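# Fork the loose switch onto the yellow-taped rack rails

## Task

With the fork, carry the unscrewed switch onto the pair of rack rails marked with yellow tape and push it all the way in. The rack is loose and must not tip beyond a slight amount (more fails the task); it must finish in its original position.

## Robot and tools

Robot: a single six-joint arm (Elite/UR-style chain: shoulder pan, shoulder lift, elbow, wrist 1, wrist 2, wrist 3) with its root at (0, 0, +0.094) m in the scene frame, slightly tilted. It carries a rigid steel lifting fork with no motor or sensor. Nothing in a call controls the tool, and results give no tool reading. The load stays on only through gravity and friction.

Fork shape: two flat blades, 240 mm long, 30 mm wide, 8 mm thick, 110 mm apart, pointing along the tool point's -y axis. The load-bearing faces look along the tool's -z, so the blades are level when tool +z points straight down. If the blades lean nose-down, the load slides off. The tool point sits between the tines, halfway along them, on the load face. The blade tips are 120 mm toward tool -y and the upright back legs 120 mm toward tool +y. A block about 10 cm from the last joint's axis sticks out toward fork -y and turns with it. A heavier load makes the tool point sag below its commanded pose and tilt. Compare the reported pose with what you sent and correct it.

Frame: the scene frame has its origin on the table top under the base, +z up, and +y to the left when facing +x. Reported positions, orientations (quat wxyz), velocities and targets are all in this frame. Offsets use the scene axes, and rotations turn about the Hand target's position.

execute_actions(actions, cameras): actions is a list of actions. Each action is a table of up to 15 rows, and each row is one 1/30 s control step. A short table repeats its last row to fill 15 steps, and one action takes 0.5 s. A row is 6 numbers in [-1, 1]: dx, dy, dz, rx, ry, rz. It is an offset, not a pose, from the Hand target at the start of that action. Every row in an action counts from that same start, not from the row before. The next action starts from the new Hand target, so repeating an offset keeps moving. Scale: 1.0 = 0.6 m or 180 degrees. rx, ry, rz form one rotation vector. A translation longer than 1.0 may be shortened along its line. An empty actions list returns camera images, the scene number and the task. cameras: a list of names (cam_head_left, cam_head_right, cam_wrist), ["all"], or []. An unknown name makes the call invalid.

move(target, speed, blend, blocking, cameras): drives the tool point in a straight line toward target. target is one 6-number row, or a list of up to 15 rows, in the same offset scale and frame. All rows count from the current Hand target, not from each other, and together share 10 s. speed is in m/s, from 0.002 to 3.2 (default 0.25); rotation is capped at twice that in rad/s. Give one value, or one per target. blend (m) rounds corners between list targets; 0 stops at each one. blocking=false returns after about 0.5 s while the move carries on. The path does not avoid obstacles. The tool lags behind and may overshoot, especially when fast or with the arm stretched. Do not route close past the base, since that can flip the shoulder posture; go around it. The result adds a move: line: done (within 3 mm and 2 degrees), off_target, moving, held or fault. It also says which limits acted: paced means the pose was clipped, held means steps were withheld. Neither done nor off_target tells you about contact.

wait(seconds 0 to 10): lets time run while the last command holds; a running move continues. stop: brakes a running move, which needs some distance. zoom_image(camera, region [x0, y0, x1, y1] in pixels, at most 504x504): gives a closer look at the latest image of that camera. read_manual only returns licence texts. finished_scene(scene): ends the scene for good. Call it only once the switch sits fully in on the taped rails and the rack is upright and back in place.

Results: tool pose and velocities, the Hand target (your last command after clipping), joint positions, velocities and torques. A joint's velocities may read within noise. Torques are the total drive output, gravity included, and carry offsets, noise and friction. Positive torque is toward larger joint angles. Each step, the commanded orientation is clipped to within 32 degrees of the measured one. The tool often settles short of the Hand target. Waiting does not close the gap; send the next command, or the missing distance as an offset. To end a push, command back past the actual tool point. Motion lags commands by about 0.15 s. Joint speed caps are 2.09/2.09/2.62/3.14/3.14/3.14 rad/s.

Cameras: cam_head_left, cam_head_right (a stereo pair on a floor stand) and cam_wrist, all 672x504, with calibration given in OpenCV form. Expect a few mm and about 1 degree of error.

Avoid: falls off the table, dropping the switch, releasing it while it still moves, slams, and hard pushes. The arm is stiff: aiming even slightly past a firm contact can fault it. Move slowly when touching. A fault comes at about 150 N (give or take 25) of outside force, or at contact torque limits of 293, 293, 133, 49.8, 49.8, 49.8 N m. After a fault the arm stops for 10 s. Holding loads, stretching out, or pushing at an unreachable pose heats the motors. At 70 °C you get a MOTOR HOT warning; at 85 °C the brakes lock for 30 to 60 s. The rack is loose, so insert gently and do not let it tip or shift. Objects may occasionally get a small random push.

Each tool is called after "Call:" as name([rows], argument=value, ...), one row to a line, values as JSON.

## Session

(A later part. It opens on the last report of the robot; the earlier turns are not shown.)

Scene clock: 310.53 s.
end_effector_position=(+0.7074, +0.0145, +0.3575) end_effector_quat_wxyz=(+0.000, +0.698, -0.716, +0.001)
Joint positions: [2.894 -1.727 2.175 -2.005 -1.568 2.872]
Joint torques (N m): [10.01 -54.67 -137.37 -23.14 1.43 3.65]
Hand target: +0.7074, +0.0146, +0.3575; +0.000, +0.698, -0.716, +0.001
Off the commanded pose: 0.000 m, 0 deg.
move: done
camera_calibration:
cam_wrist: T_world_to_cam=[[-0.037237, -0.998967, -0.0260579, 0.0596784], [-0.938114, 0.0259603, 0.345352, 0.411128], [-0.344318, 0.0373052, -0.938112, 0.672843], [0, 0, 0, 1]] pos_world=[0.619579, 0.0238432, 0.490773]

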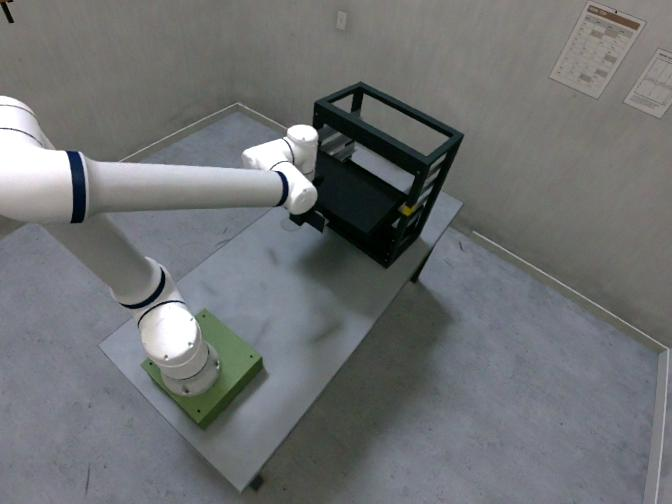

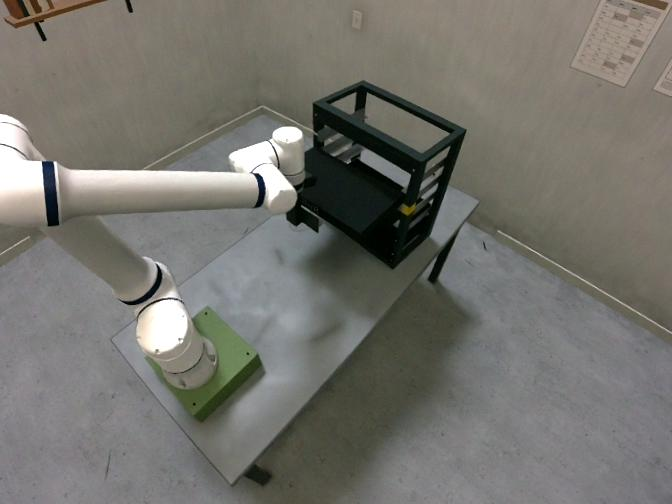

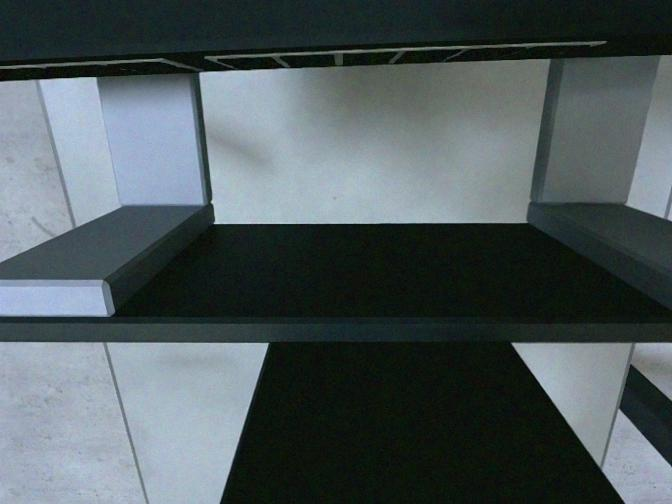

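Call:
move([
  [-0.0583, 0.0039, 0, 0, 0, 0],
  [-0.0558, 0.0132, 0, 0, 0, -0.0242],
], speed=0.06, cameras=["all"])

Call:
zoom_image(camera="cam_head_right", region=[380, 180, 430, 230])

Call:
zoom_image(camera="cam_head_left", region=[380, 180, 430, 230])

Call:
zoom_image(camera="cam_head_right", region=[295, 120, 345, 170])

Call:
zoom_image(camera="cam_head_left", region=[295, 120, 345, 170])

Scene clock: 325.40 s.
end_effector_position=(+0.6739, +0.0225, +0.3575) end_effector_quat_wxyz=(+0.000, -0.671, +0.742, -0.001)
Joint positions: [2.912 -1.789 2.222 -1.99 -1.568 2.966]
Joint torques (N m): [9.39 -48.28 -136.12 -22.51 -0.41 3.33]
Hand target: +0.6740, +0.0225, +0.3575; +0.000, -0.671, +0.742, -0.001
Off the commanded pose: 0.000 m, 0 deg.
move: done
camera_calibration:
cam_wrist: T_world_to_cam=[[-0.112926, -0.993262, -0.026025, 0.117278], [-0.933432, 0.0970747, 0.345371, 0.374761], [-0.340518, 0.0632941, -0.938105, 0.657871], [0, 0, 0, 1]] pos_world=[0.587075, 0.038469, 0.490773]

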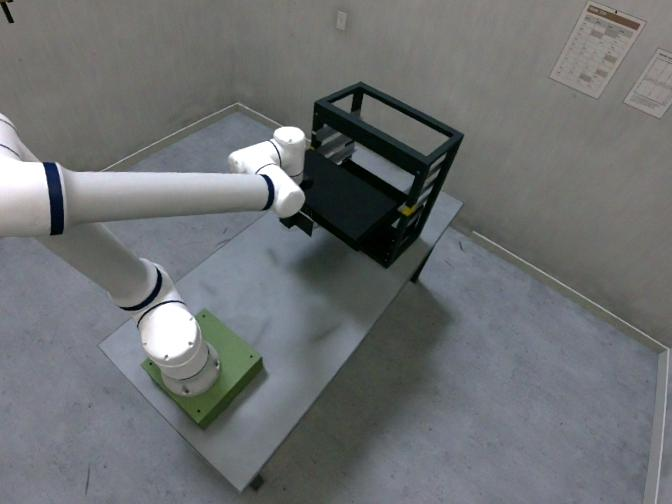

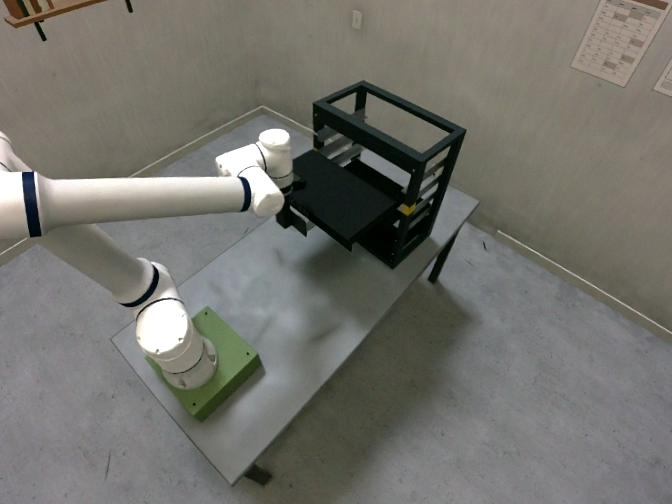

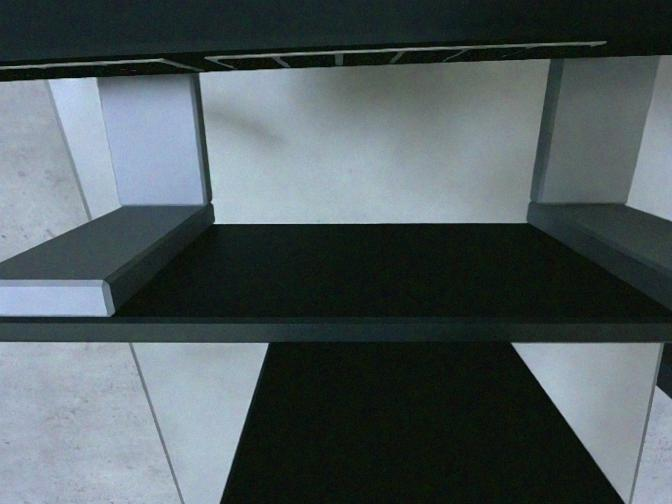

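Scaled by 10.080.

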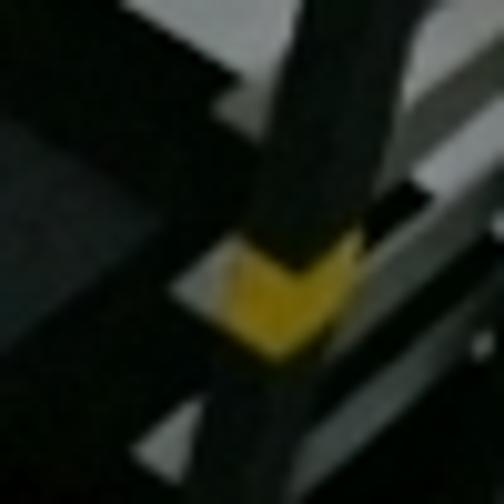

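Scaled by 10.080.

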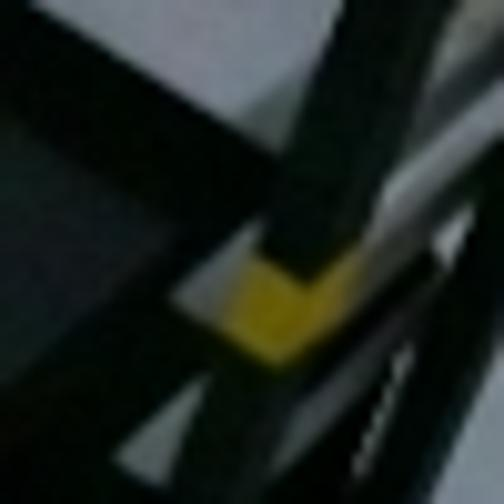

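Scaled by 10.080.

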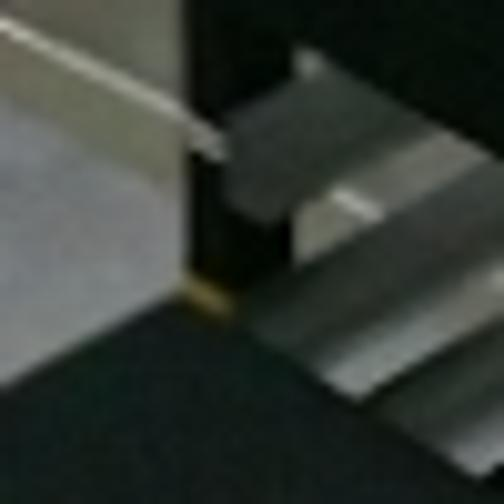

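Scaled by 10.080.

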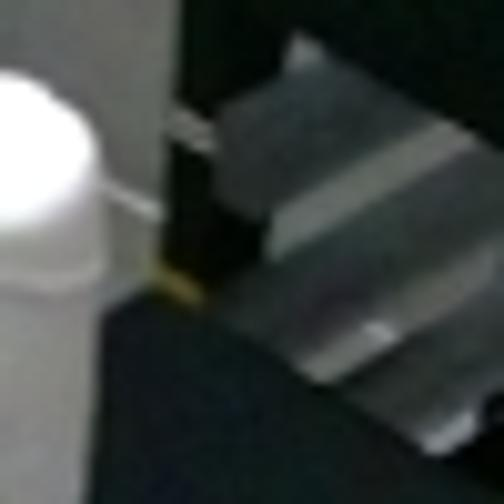

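Call:
move([
  [0, -0.0117, 0, 0, 0, -0.0028],
  [0.0533, -0.0152, 0, 0, 0, -0.0028],
], speed=0.05, cameras=["all"])

Call:
zoom_image(camera="cam_head_right", region=[380, 180, 430, 230])

Call:
zoom_image(camera="cam_head_left", region=[380, 180, 430, 230])

Call:
zoom_image(camera="cam_head_right", region=[295, 120, 345, 170])

Call:
zoom_image(camera="cam_head_left", region=[295, 120, 345, 170])

Scene clock: 339.73 s.
end_effector_position=(+0.7057, +0.0134, +0.3575) end_effector_quat_wxyz=(+0.000, -0.667, +0.745, -0.001)
Joint positions: [2.915 -1.728 2.175 -2.005 -1.568 2.978]
Joint torques (N m): [10.83 -54.39 -138.25 -23.35 3.27 3.59]
Hand target: +0.7059, +0.0134, +0.3575; +0.000, -0.667, +0.745, -0.001
Off the commanded pose: 0.000 m, 0 deg.
move: done
camera_calibration:
cam_wrist: T_world_to_cam=[[-0.12193, -0.992198, -0.0260211, 0.118165], [-0.932528, 0.105541, 0.345329, 0.404527], [-0.339889, 0.0663716, -0.938121, 0.668777], [0, 0, 0, 1]] pos_world=[0.61895, 0.0301612, 0.490773]

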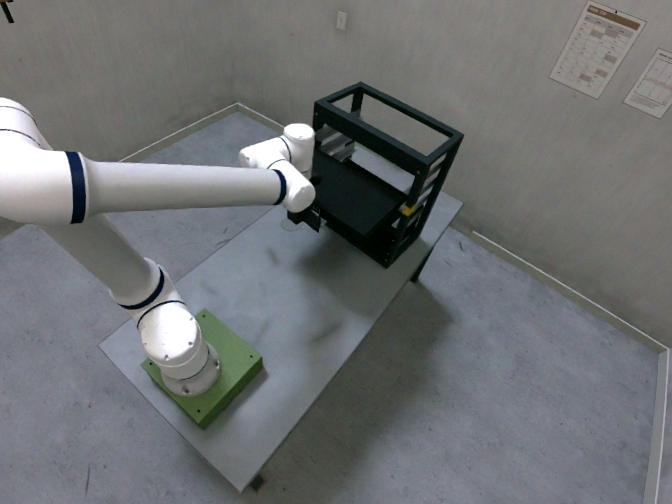

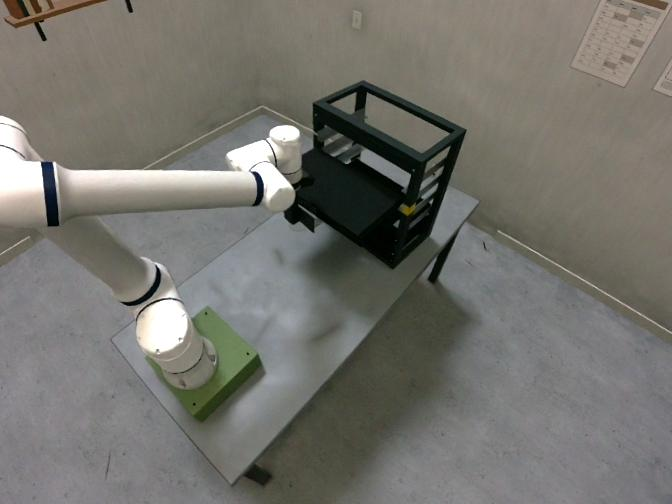

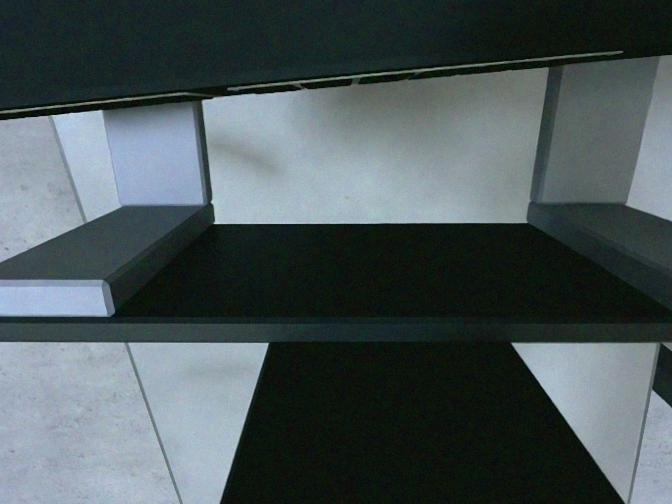

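Scaled by 10.080.

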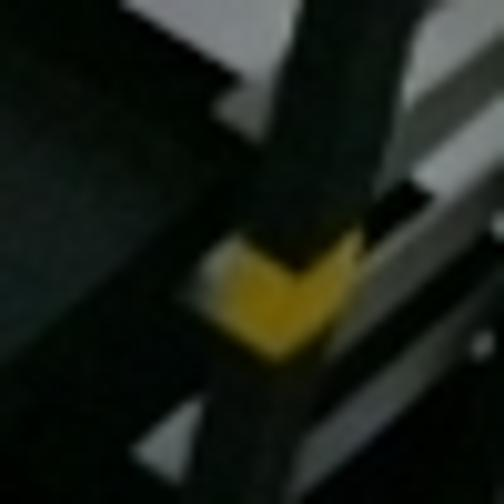

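Scaled by 10.080.

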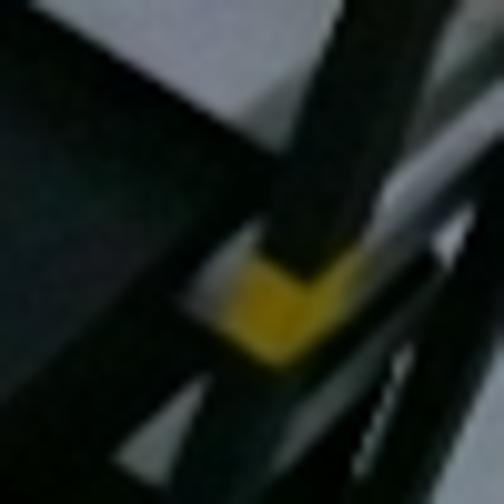

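Scaled by 10.080.

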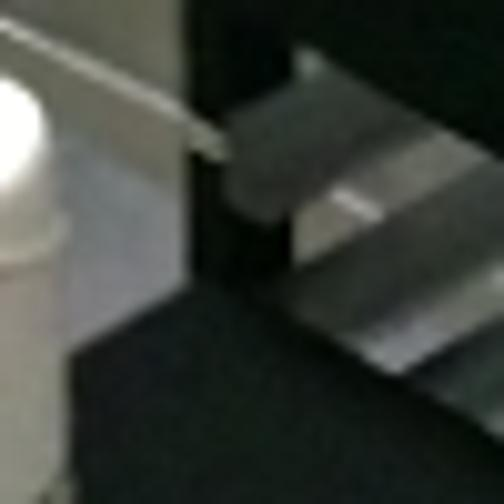

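Scaled by 10.080.

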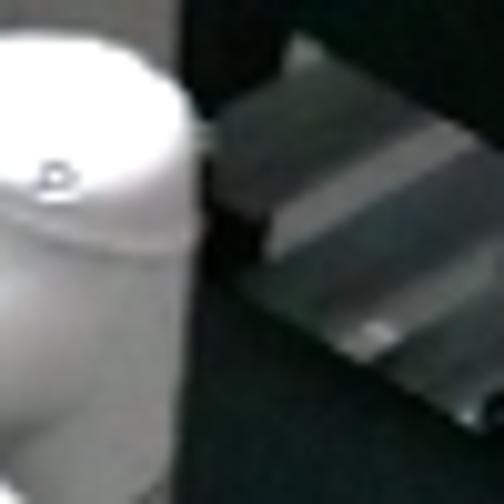

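Call:
move([
  [-0.0583, 0.0035, 0, 0, 0, 0],
  [-0.0425, -0.0012, 0, 0, 0, -0.0183],
], speed=0.05, cameras=["all"])

Call:
zoom_image(camera="cam_head_right", region=[380, 180, 430, 230])

Call:
zoom_image(camera="cam_head_right", region=[295, 120, 345, 170])

Call:
zoom_image(camera="cam_head_left", region=[380, 180, 430, 230])

Call:
zoom_image(camera="cam_head_left", region=[295, 120, 345, 170])

Scene clock: 376.57 s.
end_effector_position=(+0.6804, +0.0127, +0.3575) end_effector_quat_wxyz=(+0.000, -0.646, +0.763, -0.001)
Joint positions: [2.916 -1.774 2.21 -1.994 -1.568 3.036]
Joint torques (N m): [9.46 -49.17 -136.02 -22.5 -0.48 3.31]
Hand target: +0.6804, +0.0126, +0.3575; +0.000, -0.646, +0.764, -0.001
Off the commanded pose: 0.000 m, 0 deg.
move: done
camera_calibration:
cam_wrist: T_world_to_cam=[[-0.178424, -0.983608, -0.0260685, 0.152673], [-0.92498, 0.158637, 0.345322, 0.375252], [-0.335526, 0.0857266, -0.938122, 0.657031], [0, 0, 0, 1]] pos_world=[0.594792, 0.0343171, 0.490773]

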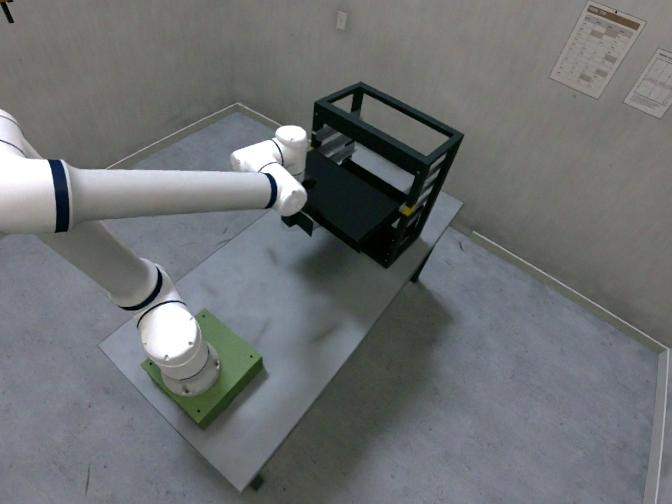

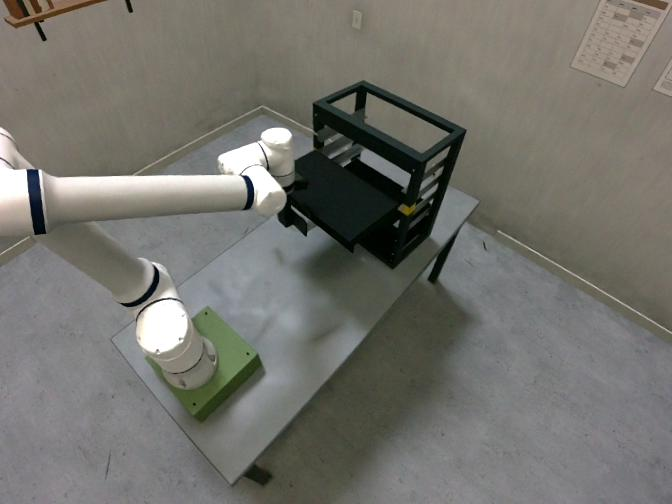

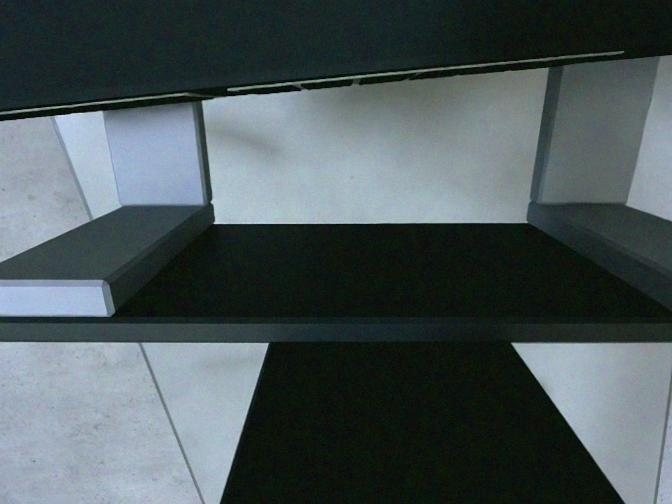

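Scaled by 10.080.

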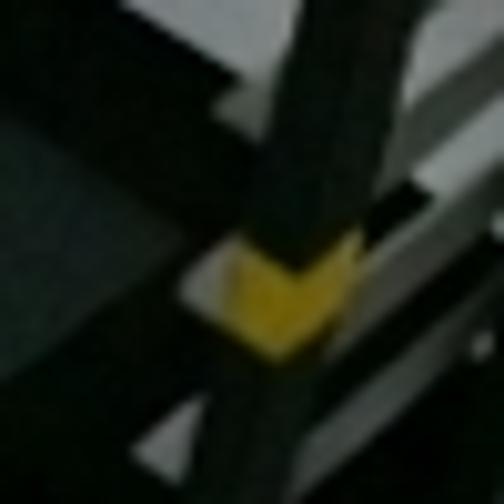

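Scaled by 10.080.

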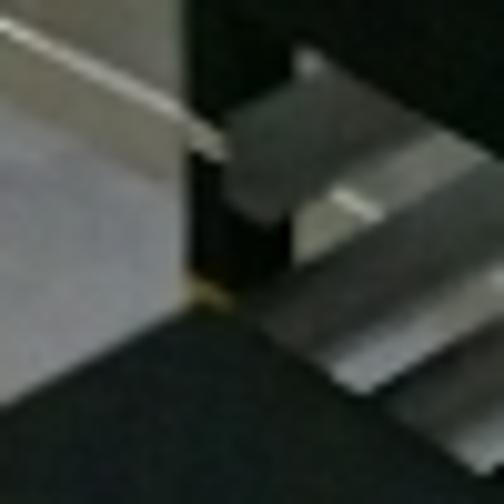

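Scaled by 10.080.

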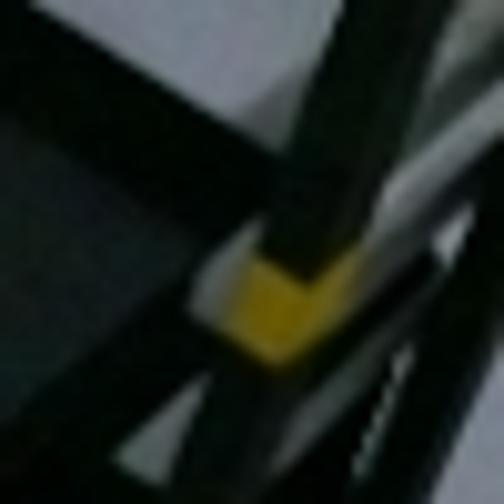

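Scaled by 10.080.

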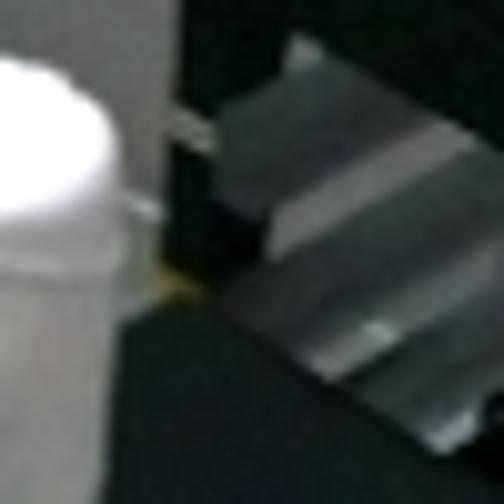

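Call:
move(target=[0.0333, -0.003, 0, 0, 0, 0], speed=0.04, cameras=["cam_wrist"])

Scene clock: 382.97 s.
end_effector_position=(+0.7002, +0.0109, +0.3575) end_effector_quat_wxyz=(+0.000, -0.646, +0.764, -0.001)
Joint positions: [2.923 -1.736 2.181 -2.003 -1.568 3.044]
Joint torques (N m): [11.42 -54.85 -139.67 -23.76 2.07 3.5]
Hand target: +0.7004, +0.0108, +0.3575; +0.000, -0.646, +0.764, -0.001
Off the commanded pose: 0.000 m, 0 deg.
move: done
camera_calibration:
cam_wrist: T_world_to_cam=[[-0.17879, -0.983545, -0.0259365, 0.154692], [-0.924911, 0.159025, 0.345327, 0.393778], [-0.33552, 0.0857299, -0.938124, 0.663818], [0, 0, 0, 1]] pos_world=[0.614591, 0.032617, 0.490773]
Images, in order (width x height): cam_wrist 672x504.

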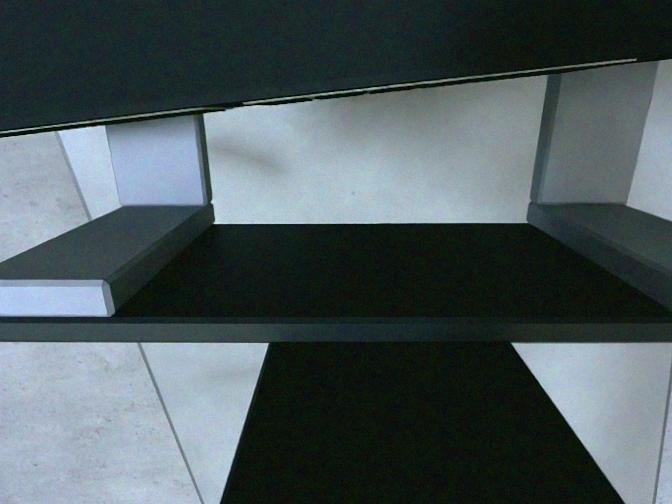

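Call:
move([
  [-0.0133, 0.0009, 0, 0, 0, 0],
  [-0.0077, 0.0023, 0, 0, 0, -0.0045],
  [0.0157, 0.0008, 0, 0, 0, -0.0045],
], speed=0.04, cameras=["all"])

Call:
zoom_image(camera="cam_head_right", region=[380, 180, 430, 230])

Call:
zoom_image(camera="cam_head_right", region=[295, 120, 345, 170])

Scene clock: 394.83 s.
end_effector_position=(+0.7096, +0.0113, +0.3575) end_effector_quat_wxyz=(+0.000, -0.640, +0.768, -0.001)
Joint positions: [2.933 -1.717 2.166 -2.007 -1.568 3.067]
Joint torques (N m): [10.47 -57.13 -141.19 -24.23 2.71 3.06]
Hand target: +0.7098, +0.0113, +0.3575; +0.000, -0.640, +0.768, -0.001
Off the commanded pose: 0.000 m, 0 deg.
move: done
camera_calibration:
cam_wrist: T_world_to_cam=[[-0.192696, -0.980914, -0.0259966, 0.166721], [-0.922558, 0.172079, 0.345363, 0.400602], [-0.334298, 0.0905335, -0.938109, 0.666012], [0, 0, 0, 1]] pos_world=[0.624352, 0.0343074, 0.490773]

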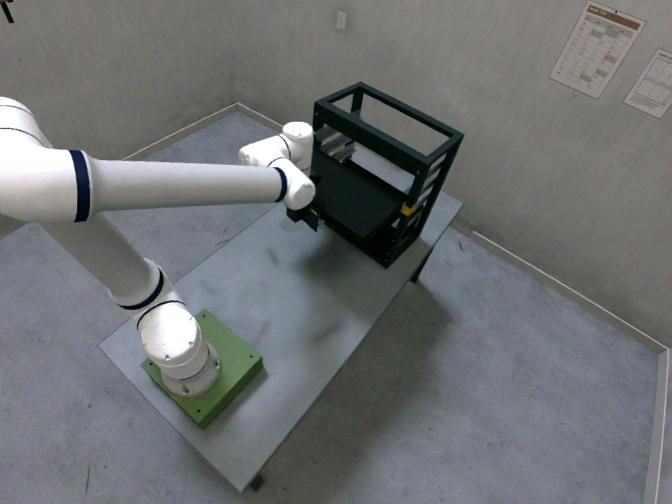

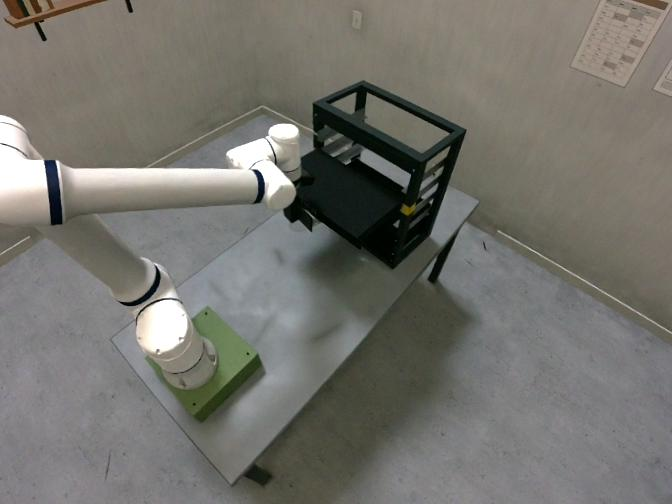

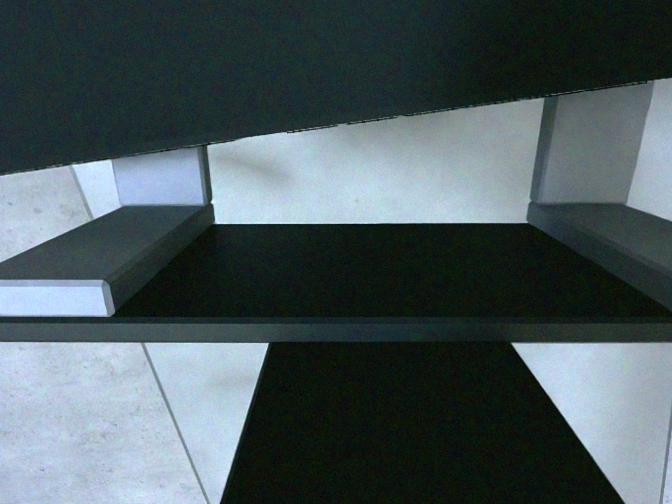

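Scaled by 10.080.

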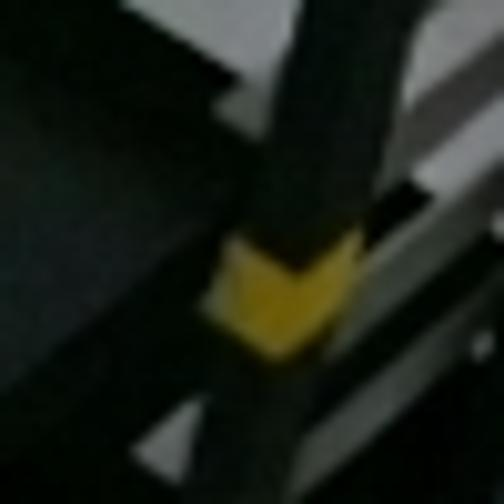

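Scaled by 10.080.

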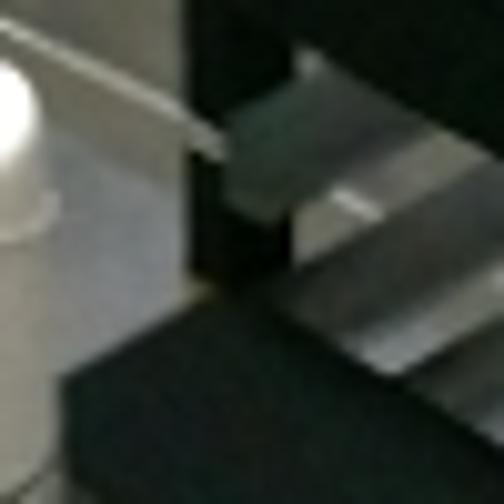

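Call:
move([
  [-0.0417, 0.0028, 0, 0, 0, 0],
  [-0.0408, 0.009, 0.0117, 0, 0, -0.0078],
], speed=0.05, cameras=["all"])

Call:
zoom_image(camera="cam_head_right", region=[380, 180, 430, 230])

Call:
zoom_image(camera="cam_head_right", region=[295, 120, 345, 170])

Call:
zoom_image(camera="cam_head_left", region=[380, 180, 430, 230])

Call:
zoom_image(camera="cam_head_left", region=[295, 120, 345, 170])

Scene clock: 414.60 s.
end_effector_position=(+0.6854, +0.0167, +0.3645) end_effector_quat_wxyz=(+0.000, -0.631, +0.776, -0.001)
Joint positions: [2.938 -1.767 2.191 -1.983 -1.568 3.096]
Joint torques (N m): [9.57 -78.49 -136.36 -16.98 0.58 3.14]
Hand target: +0.6854, +0.0167, +0.3645; +0.000, -0.631, +0.776, -0.001
Off the commanded pose: 0.000 m, 0 deg.
move: done
camera_calibration:
cam_wrist: T_world_to_cam=[[-0.21641, -0.975956, -0.0260133, 0.183608], [-0.918144, 0.194387, 0.34529, 0.371477], [-0.331931, 0.0986081, -0.938136, 0.662126], [0, 0, 0, 1]] pos_world=[0.600584, 0.0416924, 0.497673]

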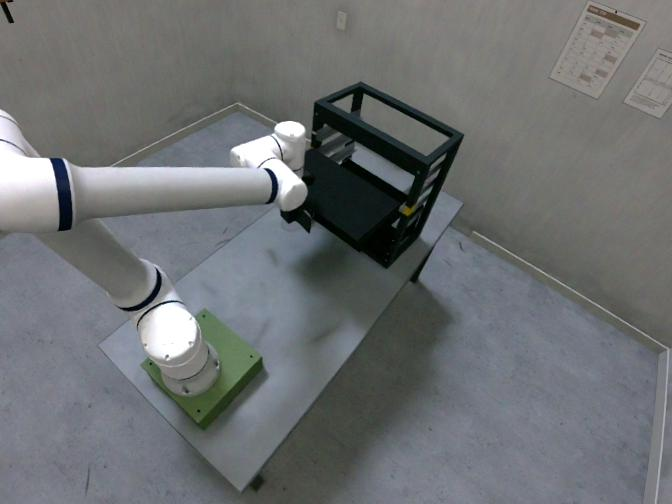

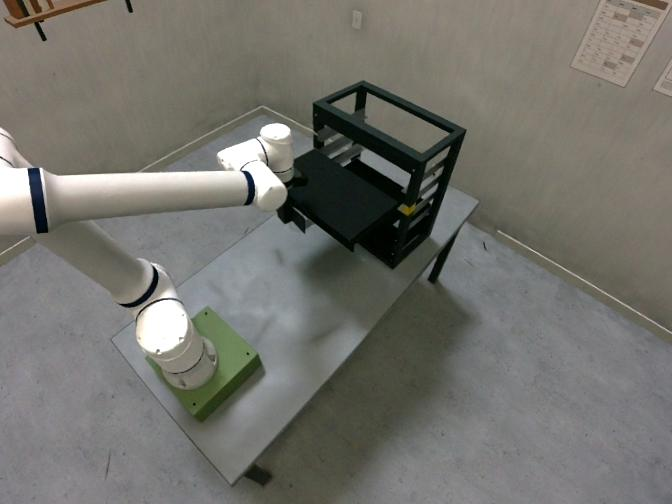

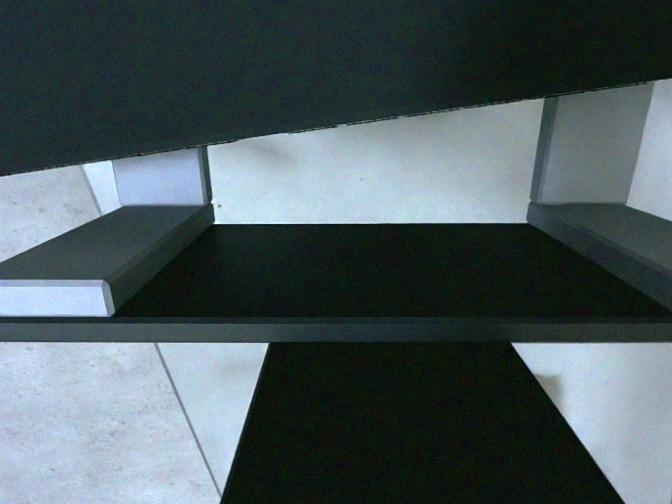

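Scaled by 10.080.

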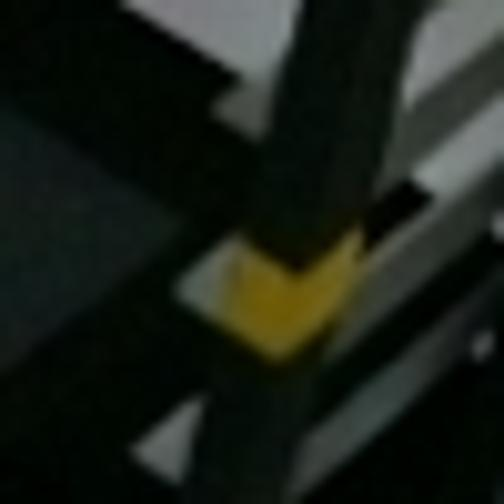

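Scaled by 10.080.

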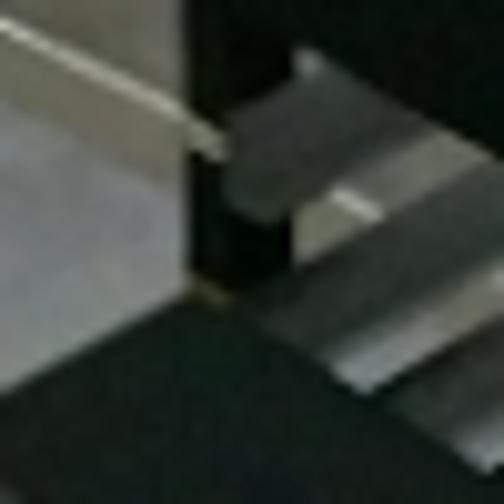

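Scaled by 10.080.

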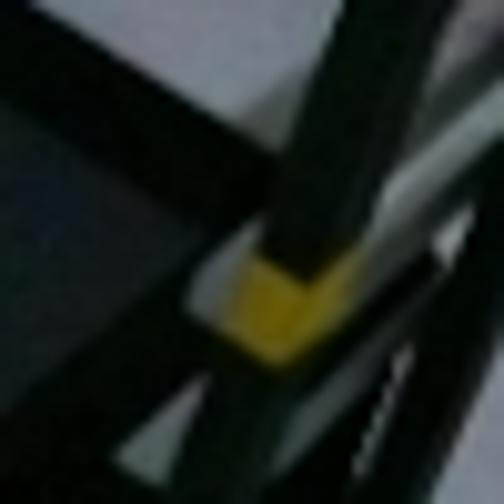

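Scaled by 10.080.

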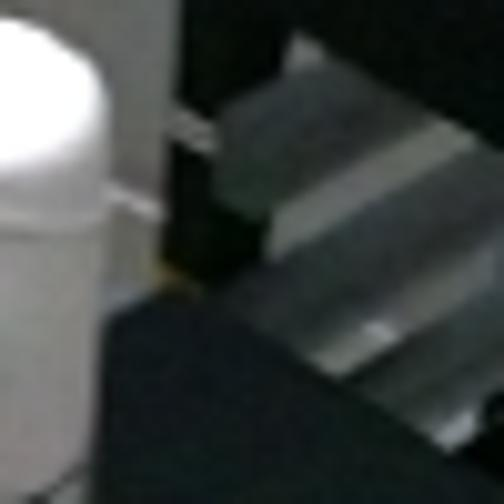

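Call:
move([
  [0, -0.0033, 0, 0, 0, 0],
  [0.05, -0.0066, 0, 0, 0, 0],
], speed=0.05, cameras=["cam_wrist"])

Scene clock: 421.47 s.
end_effector_position=(+0.7151, +0.0128, +0.3646) end_effector_quat_wxyz=(+0.000, -0.631, +0.776, -0.001)
Joint positions: [2.944 -1.711 2.147 -1.994 -1.568 3.103]
Joint torques (N m): [10 -56.13 -134.73 -22.38 1.55 3.39]
Hand target: +0.7154, +0.0128, +0.3645; +0.000, -0.631, +0.776, -0.001
Off the commanded pose: 0.000 m, 0 deg.
move: done
camera_calibration:
cam_wrist: T_world_to_cam=[[-0.216641, -0.975904, -0.0260327, 0.186407], [-0.918092, 0.194596, 0.345311, 0.399509], [-0.331924, 0.0987089, -0.938127, 0.672483], [0, 0, 0, 1]] pos_world=[0.630383, 0.0377922, 0.497773]
Images, in order (width x height): cam_wrist 672x504.

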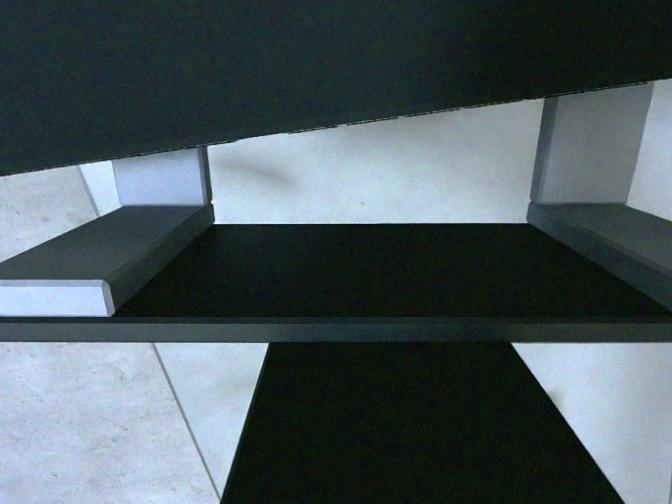

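Call:
move(target=[0.1165, -0.0077, 0, 0, 0, 0], speed=0.06, cameras=["all"])

Call:
zoom_image(camera="cam_head_right", region=[300, 100, 460, 260])

Scene clock: 431.93 s.
end_effector_position=(+0.7851, +0.0082, +0.3646) end_effector_quat_wxyz=(+0.000, -0.631, +0.776, -0.001)
Joint positions: [2.964 -1.587 2.037 -2.008 -1.568 3.123]
Joint torques (N m): [13.34 -73.13 -137.15 -22.71 3.11 2.41]
Hand target: +0.7853, +0.0081, +0.3645; +0.000, -0.631, +0.776, -0.001
Off the commanded pose: 0.000 m, 0 deg.
move: done
camera_calibration:
cam_wrist: T_world_to_cam=[[-0.216641, -0.975904, -0.0260327, 0.197083], [-0.918092, 0.194596, 0.345311, 0.46467], [-0.331924, 0.0987089, -0.938127, 0.696172], [0, 0, 0, 1]] pos_world=[0.700383, 0.0331922, 0.497773]

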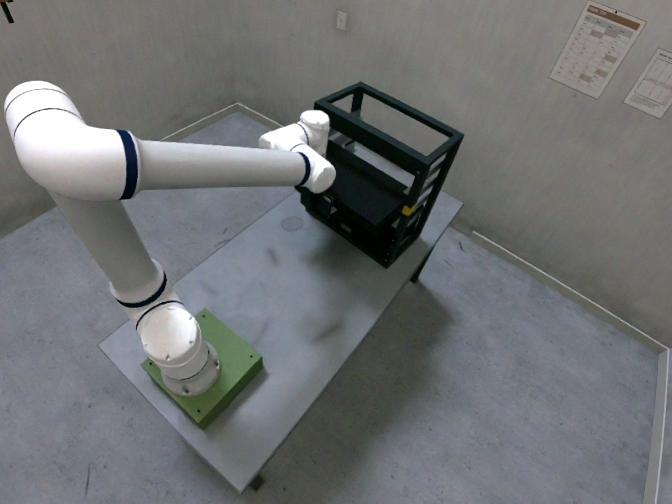

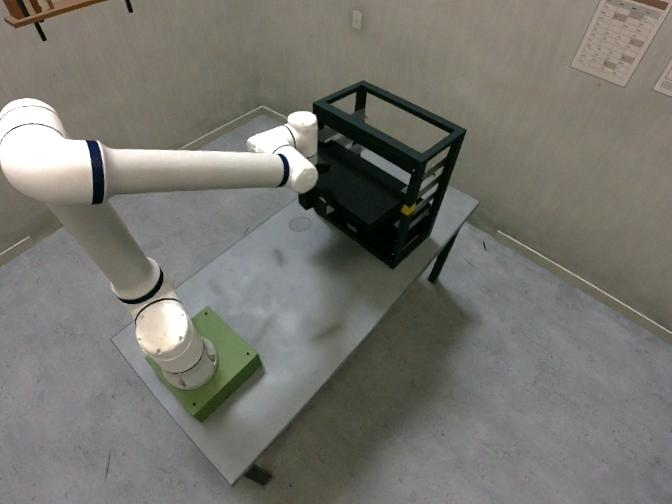

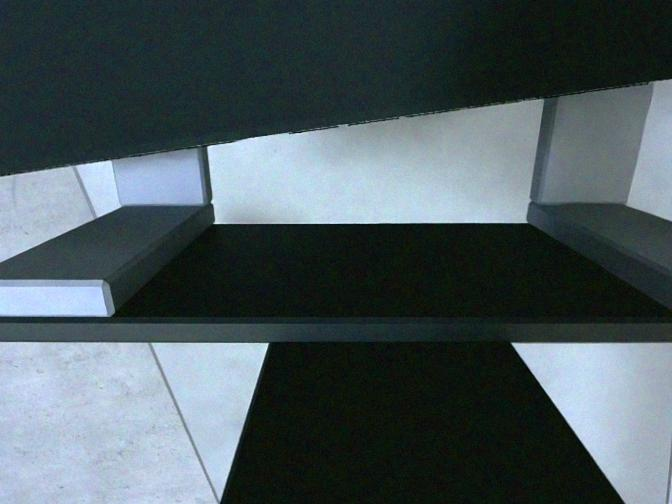

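Scaled by 3.150.

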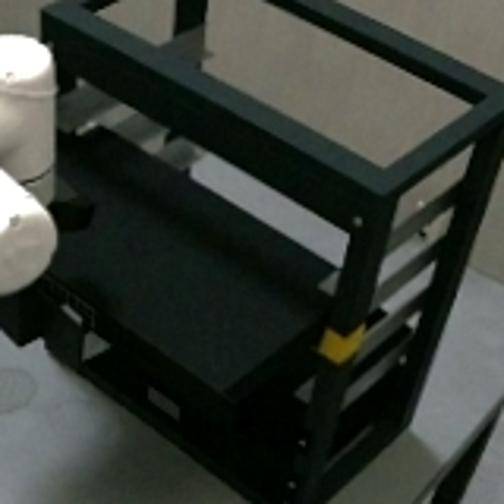

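Call:
move(target=[0.196, -0.013, 0, 0, 0, 0], speed=0.07, cameras=["all"])

Call:
zoom_image(camera="cam_head_right", region=[300, 100, 460, 260])

Call:
zoom_image(camera="cam_head_left", region=[300, 100, 460, 260])

Scene clock: 437.63 s.
end_effector_position=(+0.9027, +0.0004, +0.3645) end_effector_quat_wxyz=(+0.000, -0.631, +0.776, -0.001)
Joint positions: [2.989 -1.395 1.83 -1.993 -1.567 3.148]
Joint torques (N m): [12.48 -98.63 -135.66 -17.36 0.91 3.17]
Hand target: +0.9029, +0.0003, +0.3645; +0.000, -0.631, +0.776, -0.001
Off the commanded pose: 0.000 m, 0 deg.
move: done
camera_calibration:
cam_wrist: T_world_to_cam=[[-0.216641, -0.975904, -0.0260327, 0.214948], [-0.918092, 0.194596, 0.345311, 0.574156], [-0.331924, 0.0987089, -0.938127, 0.735976], [0, 0, 0, 1]] pos_world=[0.817983, 0.0253922, 0.497773]

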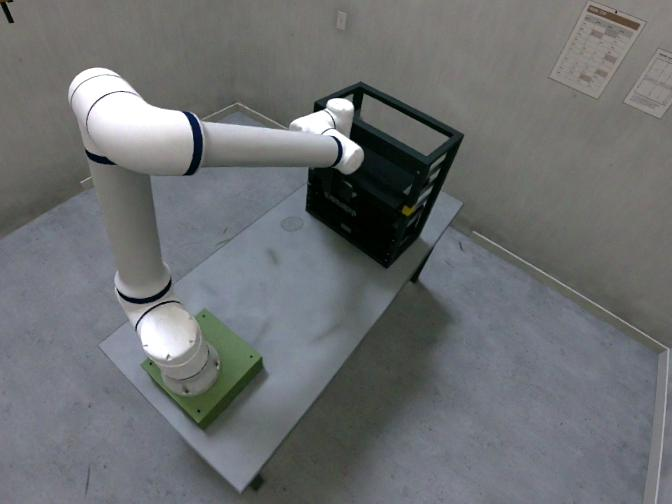

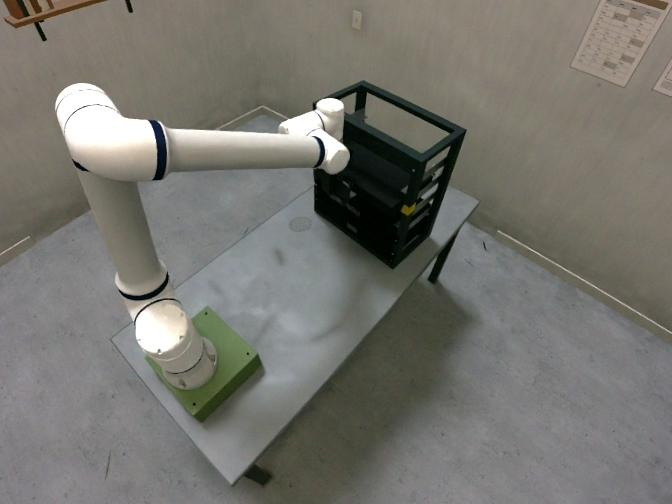

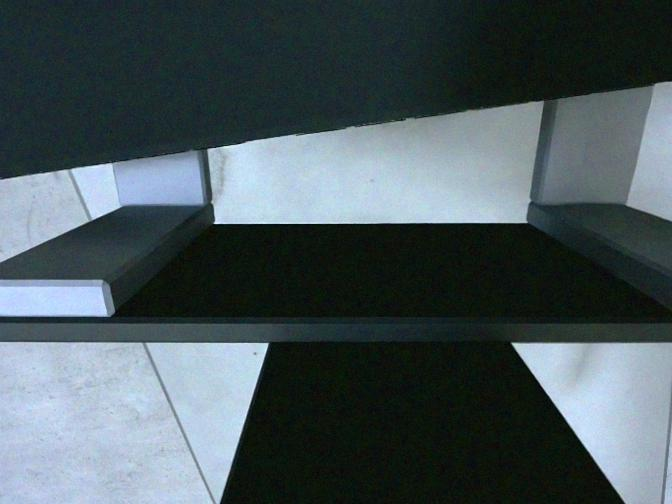

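Scaled by 3.150.

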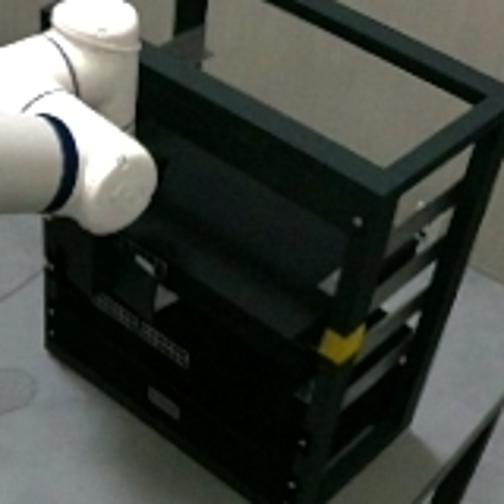

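Scaled by 3.150.

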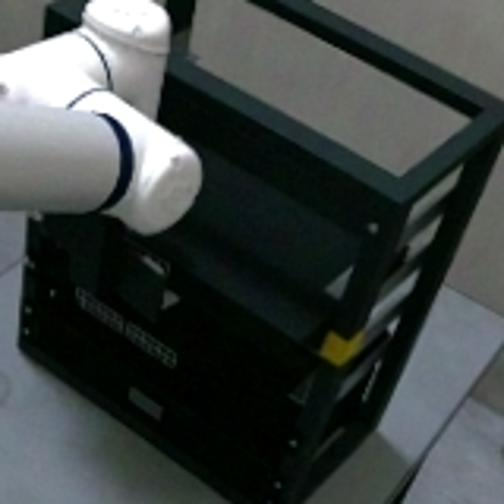

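Call:
move(target=[0, 0, -0.03, 0, 0, 0], speed=0.02, cameras=["cam_wrist"])

Scene clock: 441.87 s.
end_effector_position=(+0.9029, +0.0004, +0.3468) end_effector_quat_wxyz=(+0.000, -0.631, +0.776, -0.001)
Joint positions: [2.989 -1.382 1.849 -2.025 -1.567 3.148]
Joint torques (N m): [7.26 -65.83 -70.1 -9.99 -0.51 2.55]
Hand target: +0.9029, +0.0003, +0.3465; +0.000, -0.631, +0.776, -0.001
Off the commanded pose: 0.000 m, 0 deg.
move: done
camera_calibration:
cam_wrist: T_world_to_cam=[[-0.216589, -0.975918, -0.0259467, 0.214423], [-0.918114, 0.194581, 0.345261, 0.580437], [-0.331897, 0.0986018, -0.938148, 0.719302], [0, 0, 0, 1]] pos_world=[0.818083, 0.0253924, 0.479973]
Images, in order (width x height): cam_wrist 672x504.

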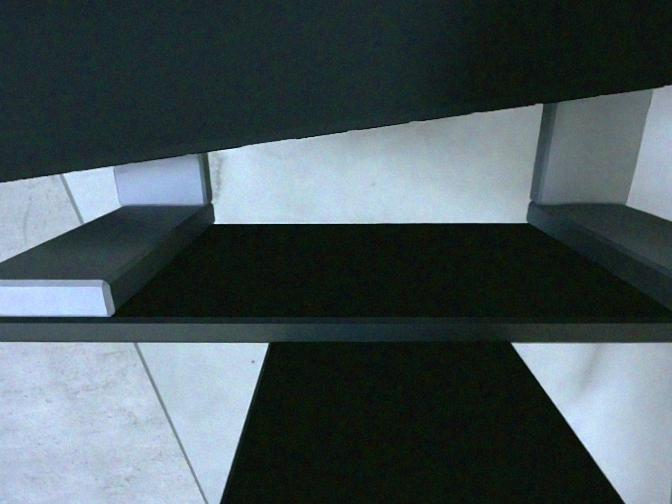

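Call:
move(target=[0, 0, -0.013, 0, 0, 0], speed=0.02, cameras=["cam_wrist"])

Scene clock: 444.23 s.
end_effector_position=(+0.9029, +0.0003, +0.3390) end_effector_quat_wxyz=(+0.000, -0.631, +0.776, -0.001)
Joint positions: [2.989 -1.376 1.857 -2.039 -1.567 3.148]
Joint torques (N m): [1.22 -62.78 -69.82 -10.29 -0.5 3.16]
Hand target: +0.9029, +0.0003, +0.3387; +0.000, -0.631, +0.776, -0.001
Off the commanded pose: 0.000 m, 0 deg.
move: done
camera_calibration:
cam_wrist: T_world_to_cam=[[-0.216641, -0.975904, -0.0260327, 0.214205], [-0.918092, 0.194596, 0.345311, 0.583107], [-0.331924, 0.0987089, -0.938127, 0.712003], [0, 0, 0, 1]] pos_world=[0.818083, 0.0252922, 0.472173]
Images, in order (width x height): cam_wrist 672x504.

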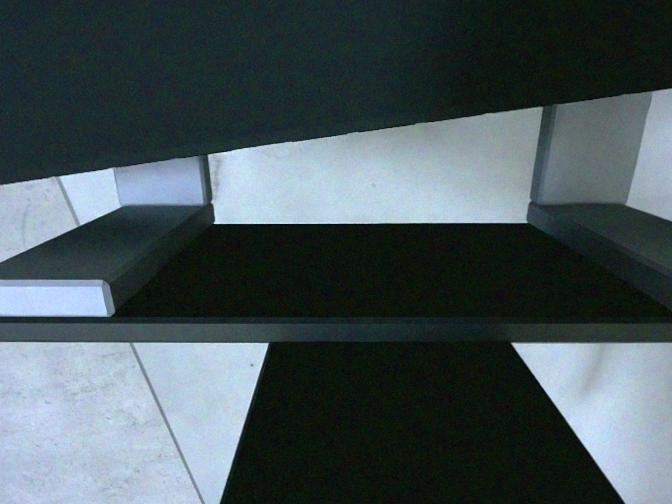

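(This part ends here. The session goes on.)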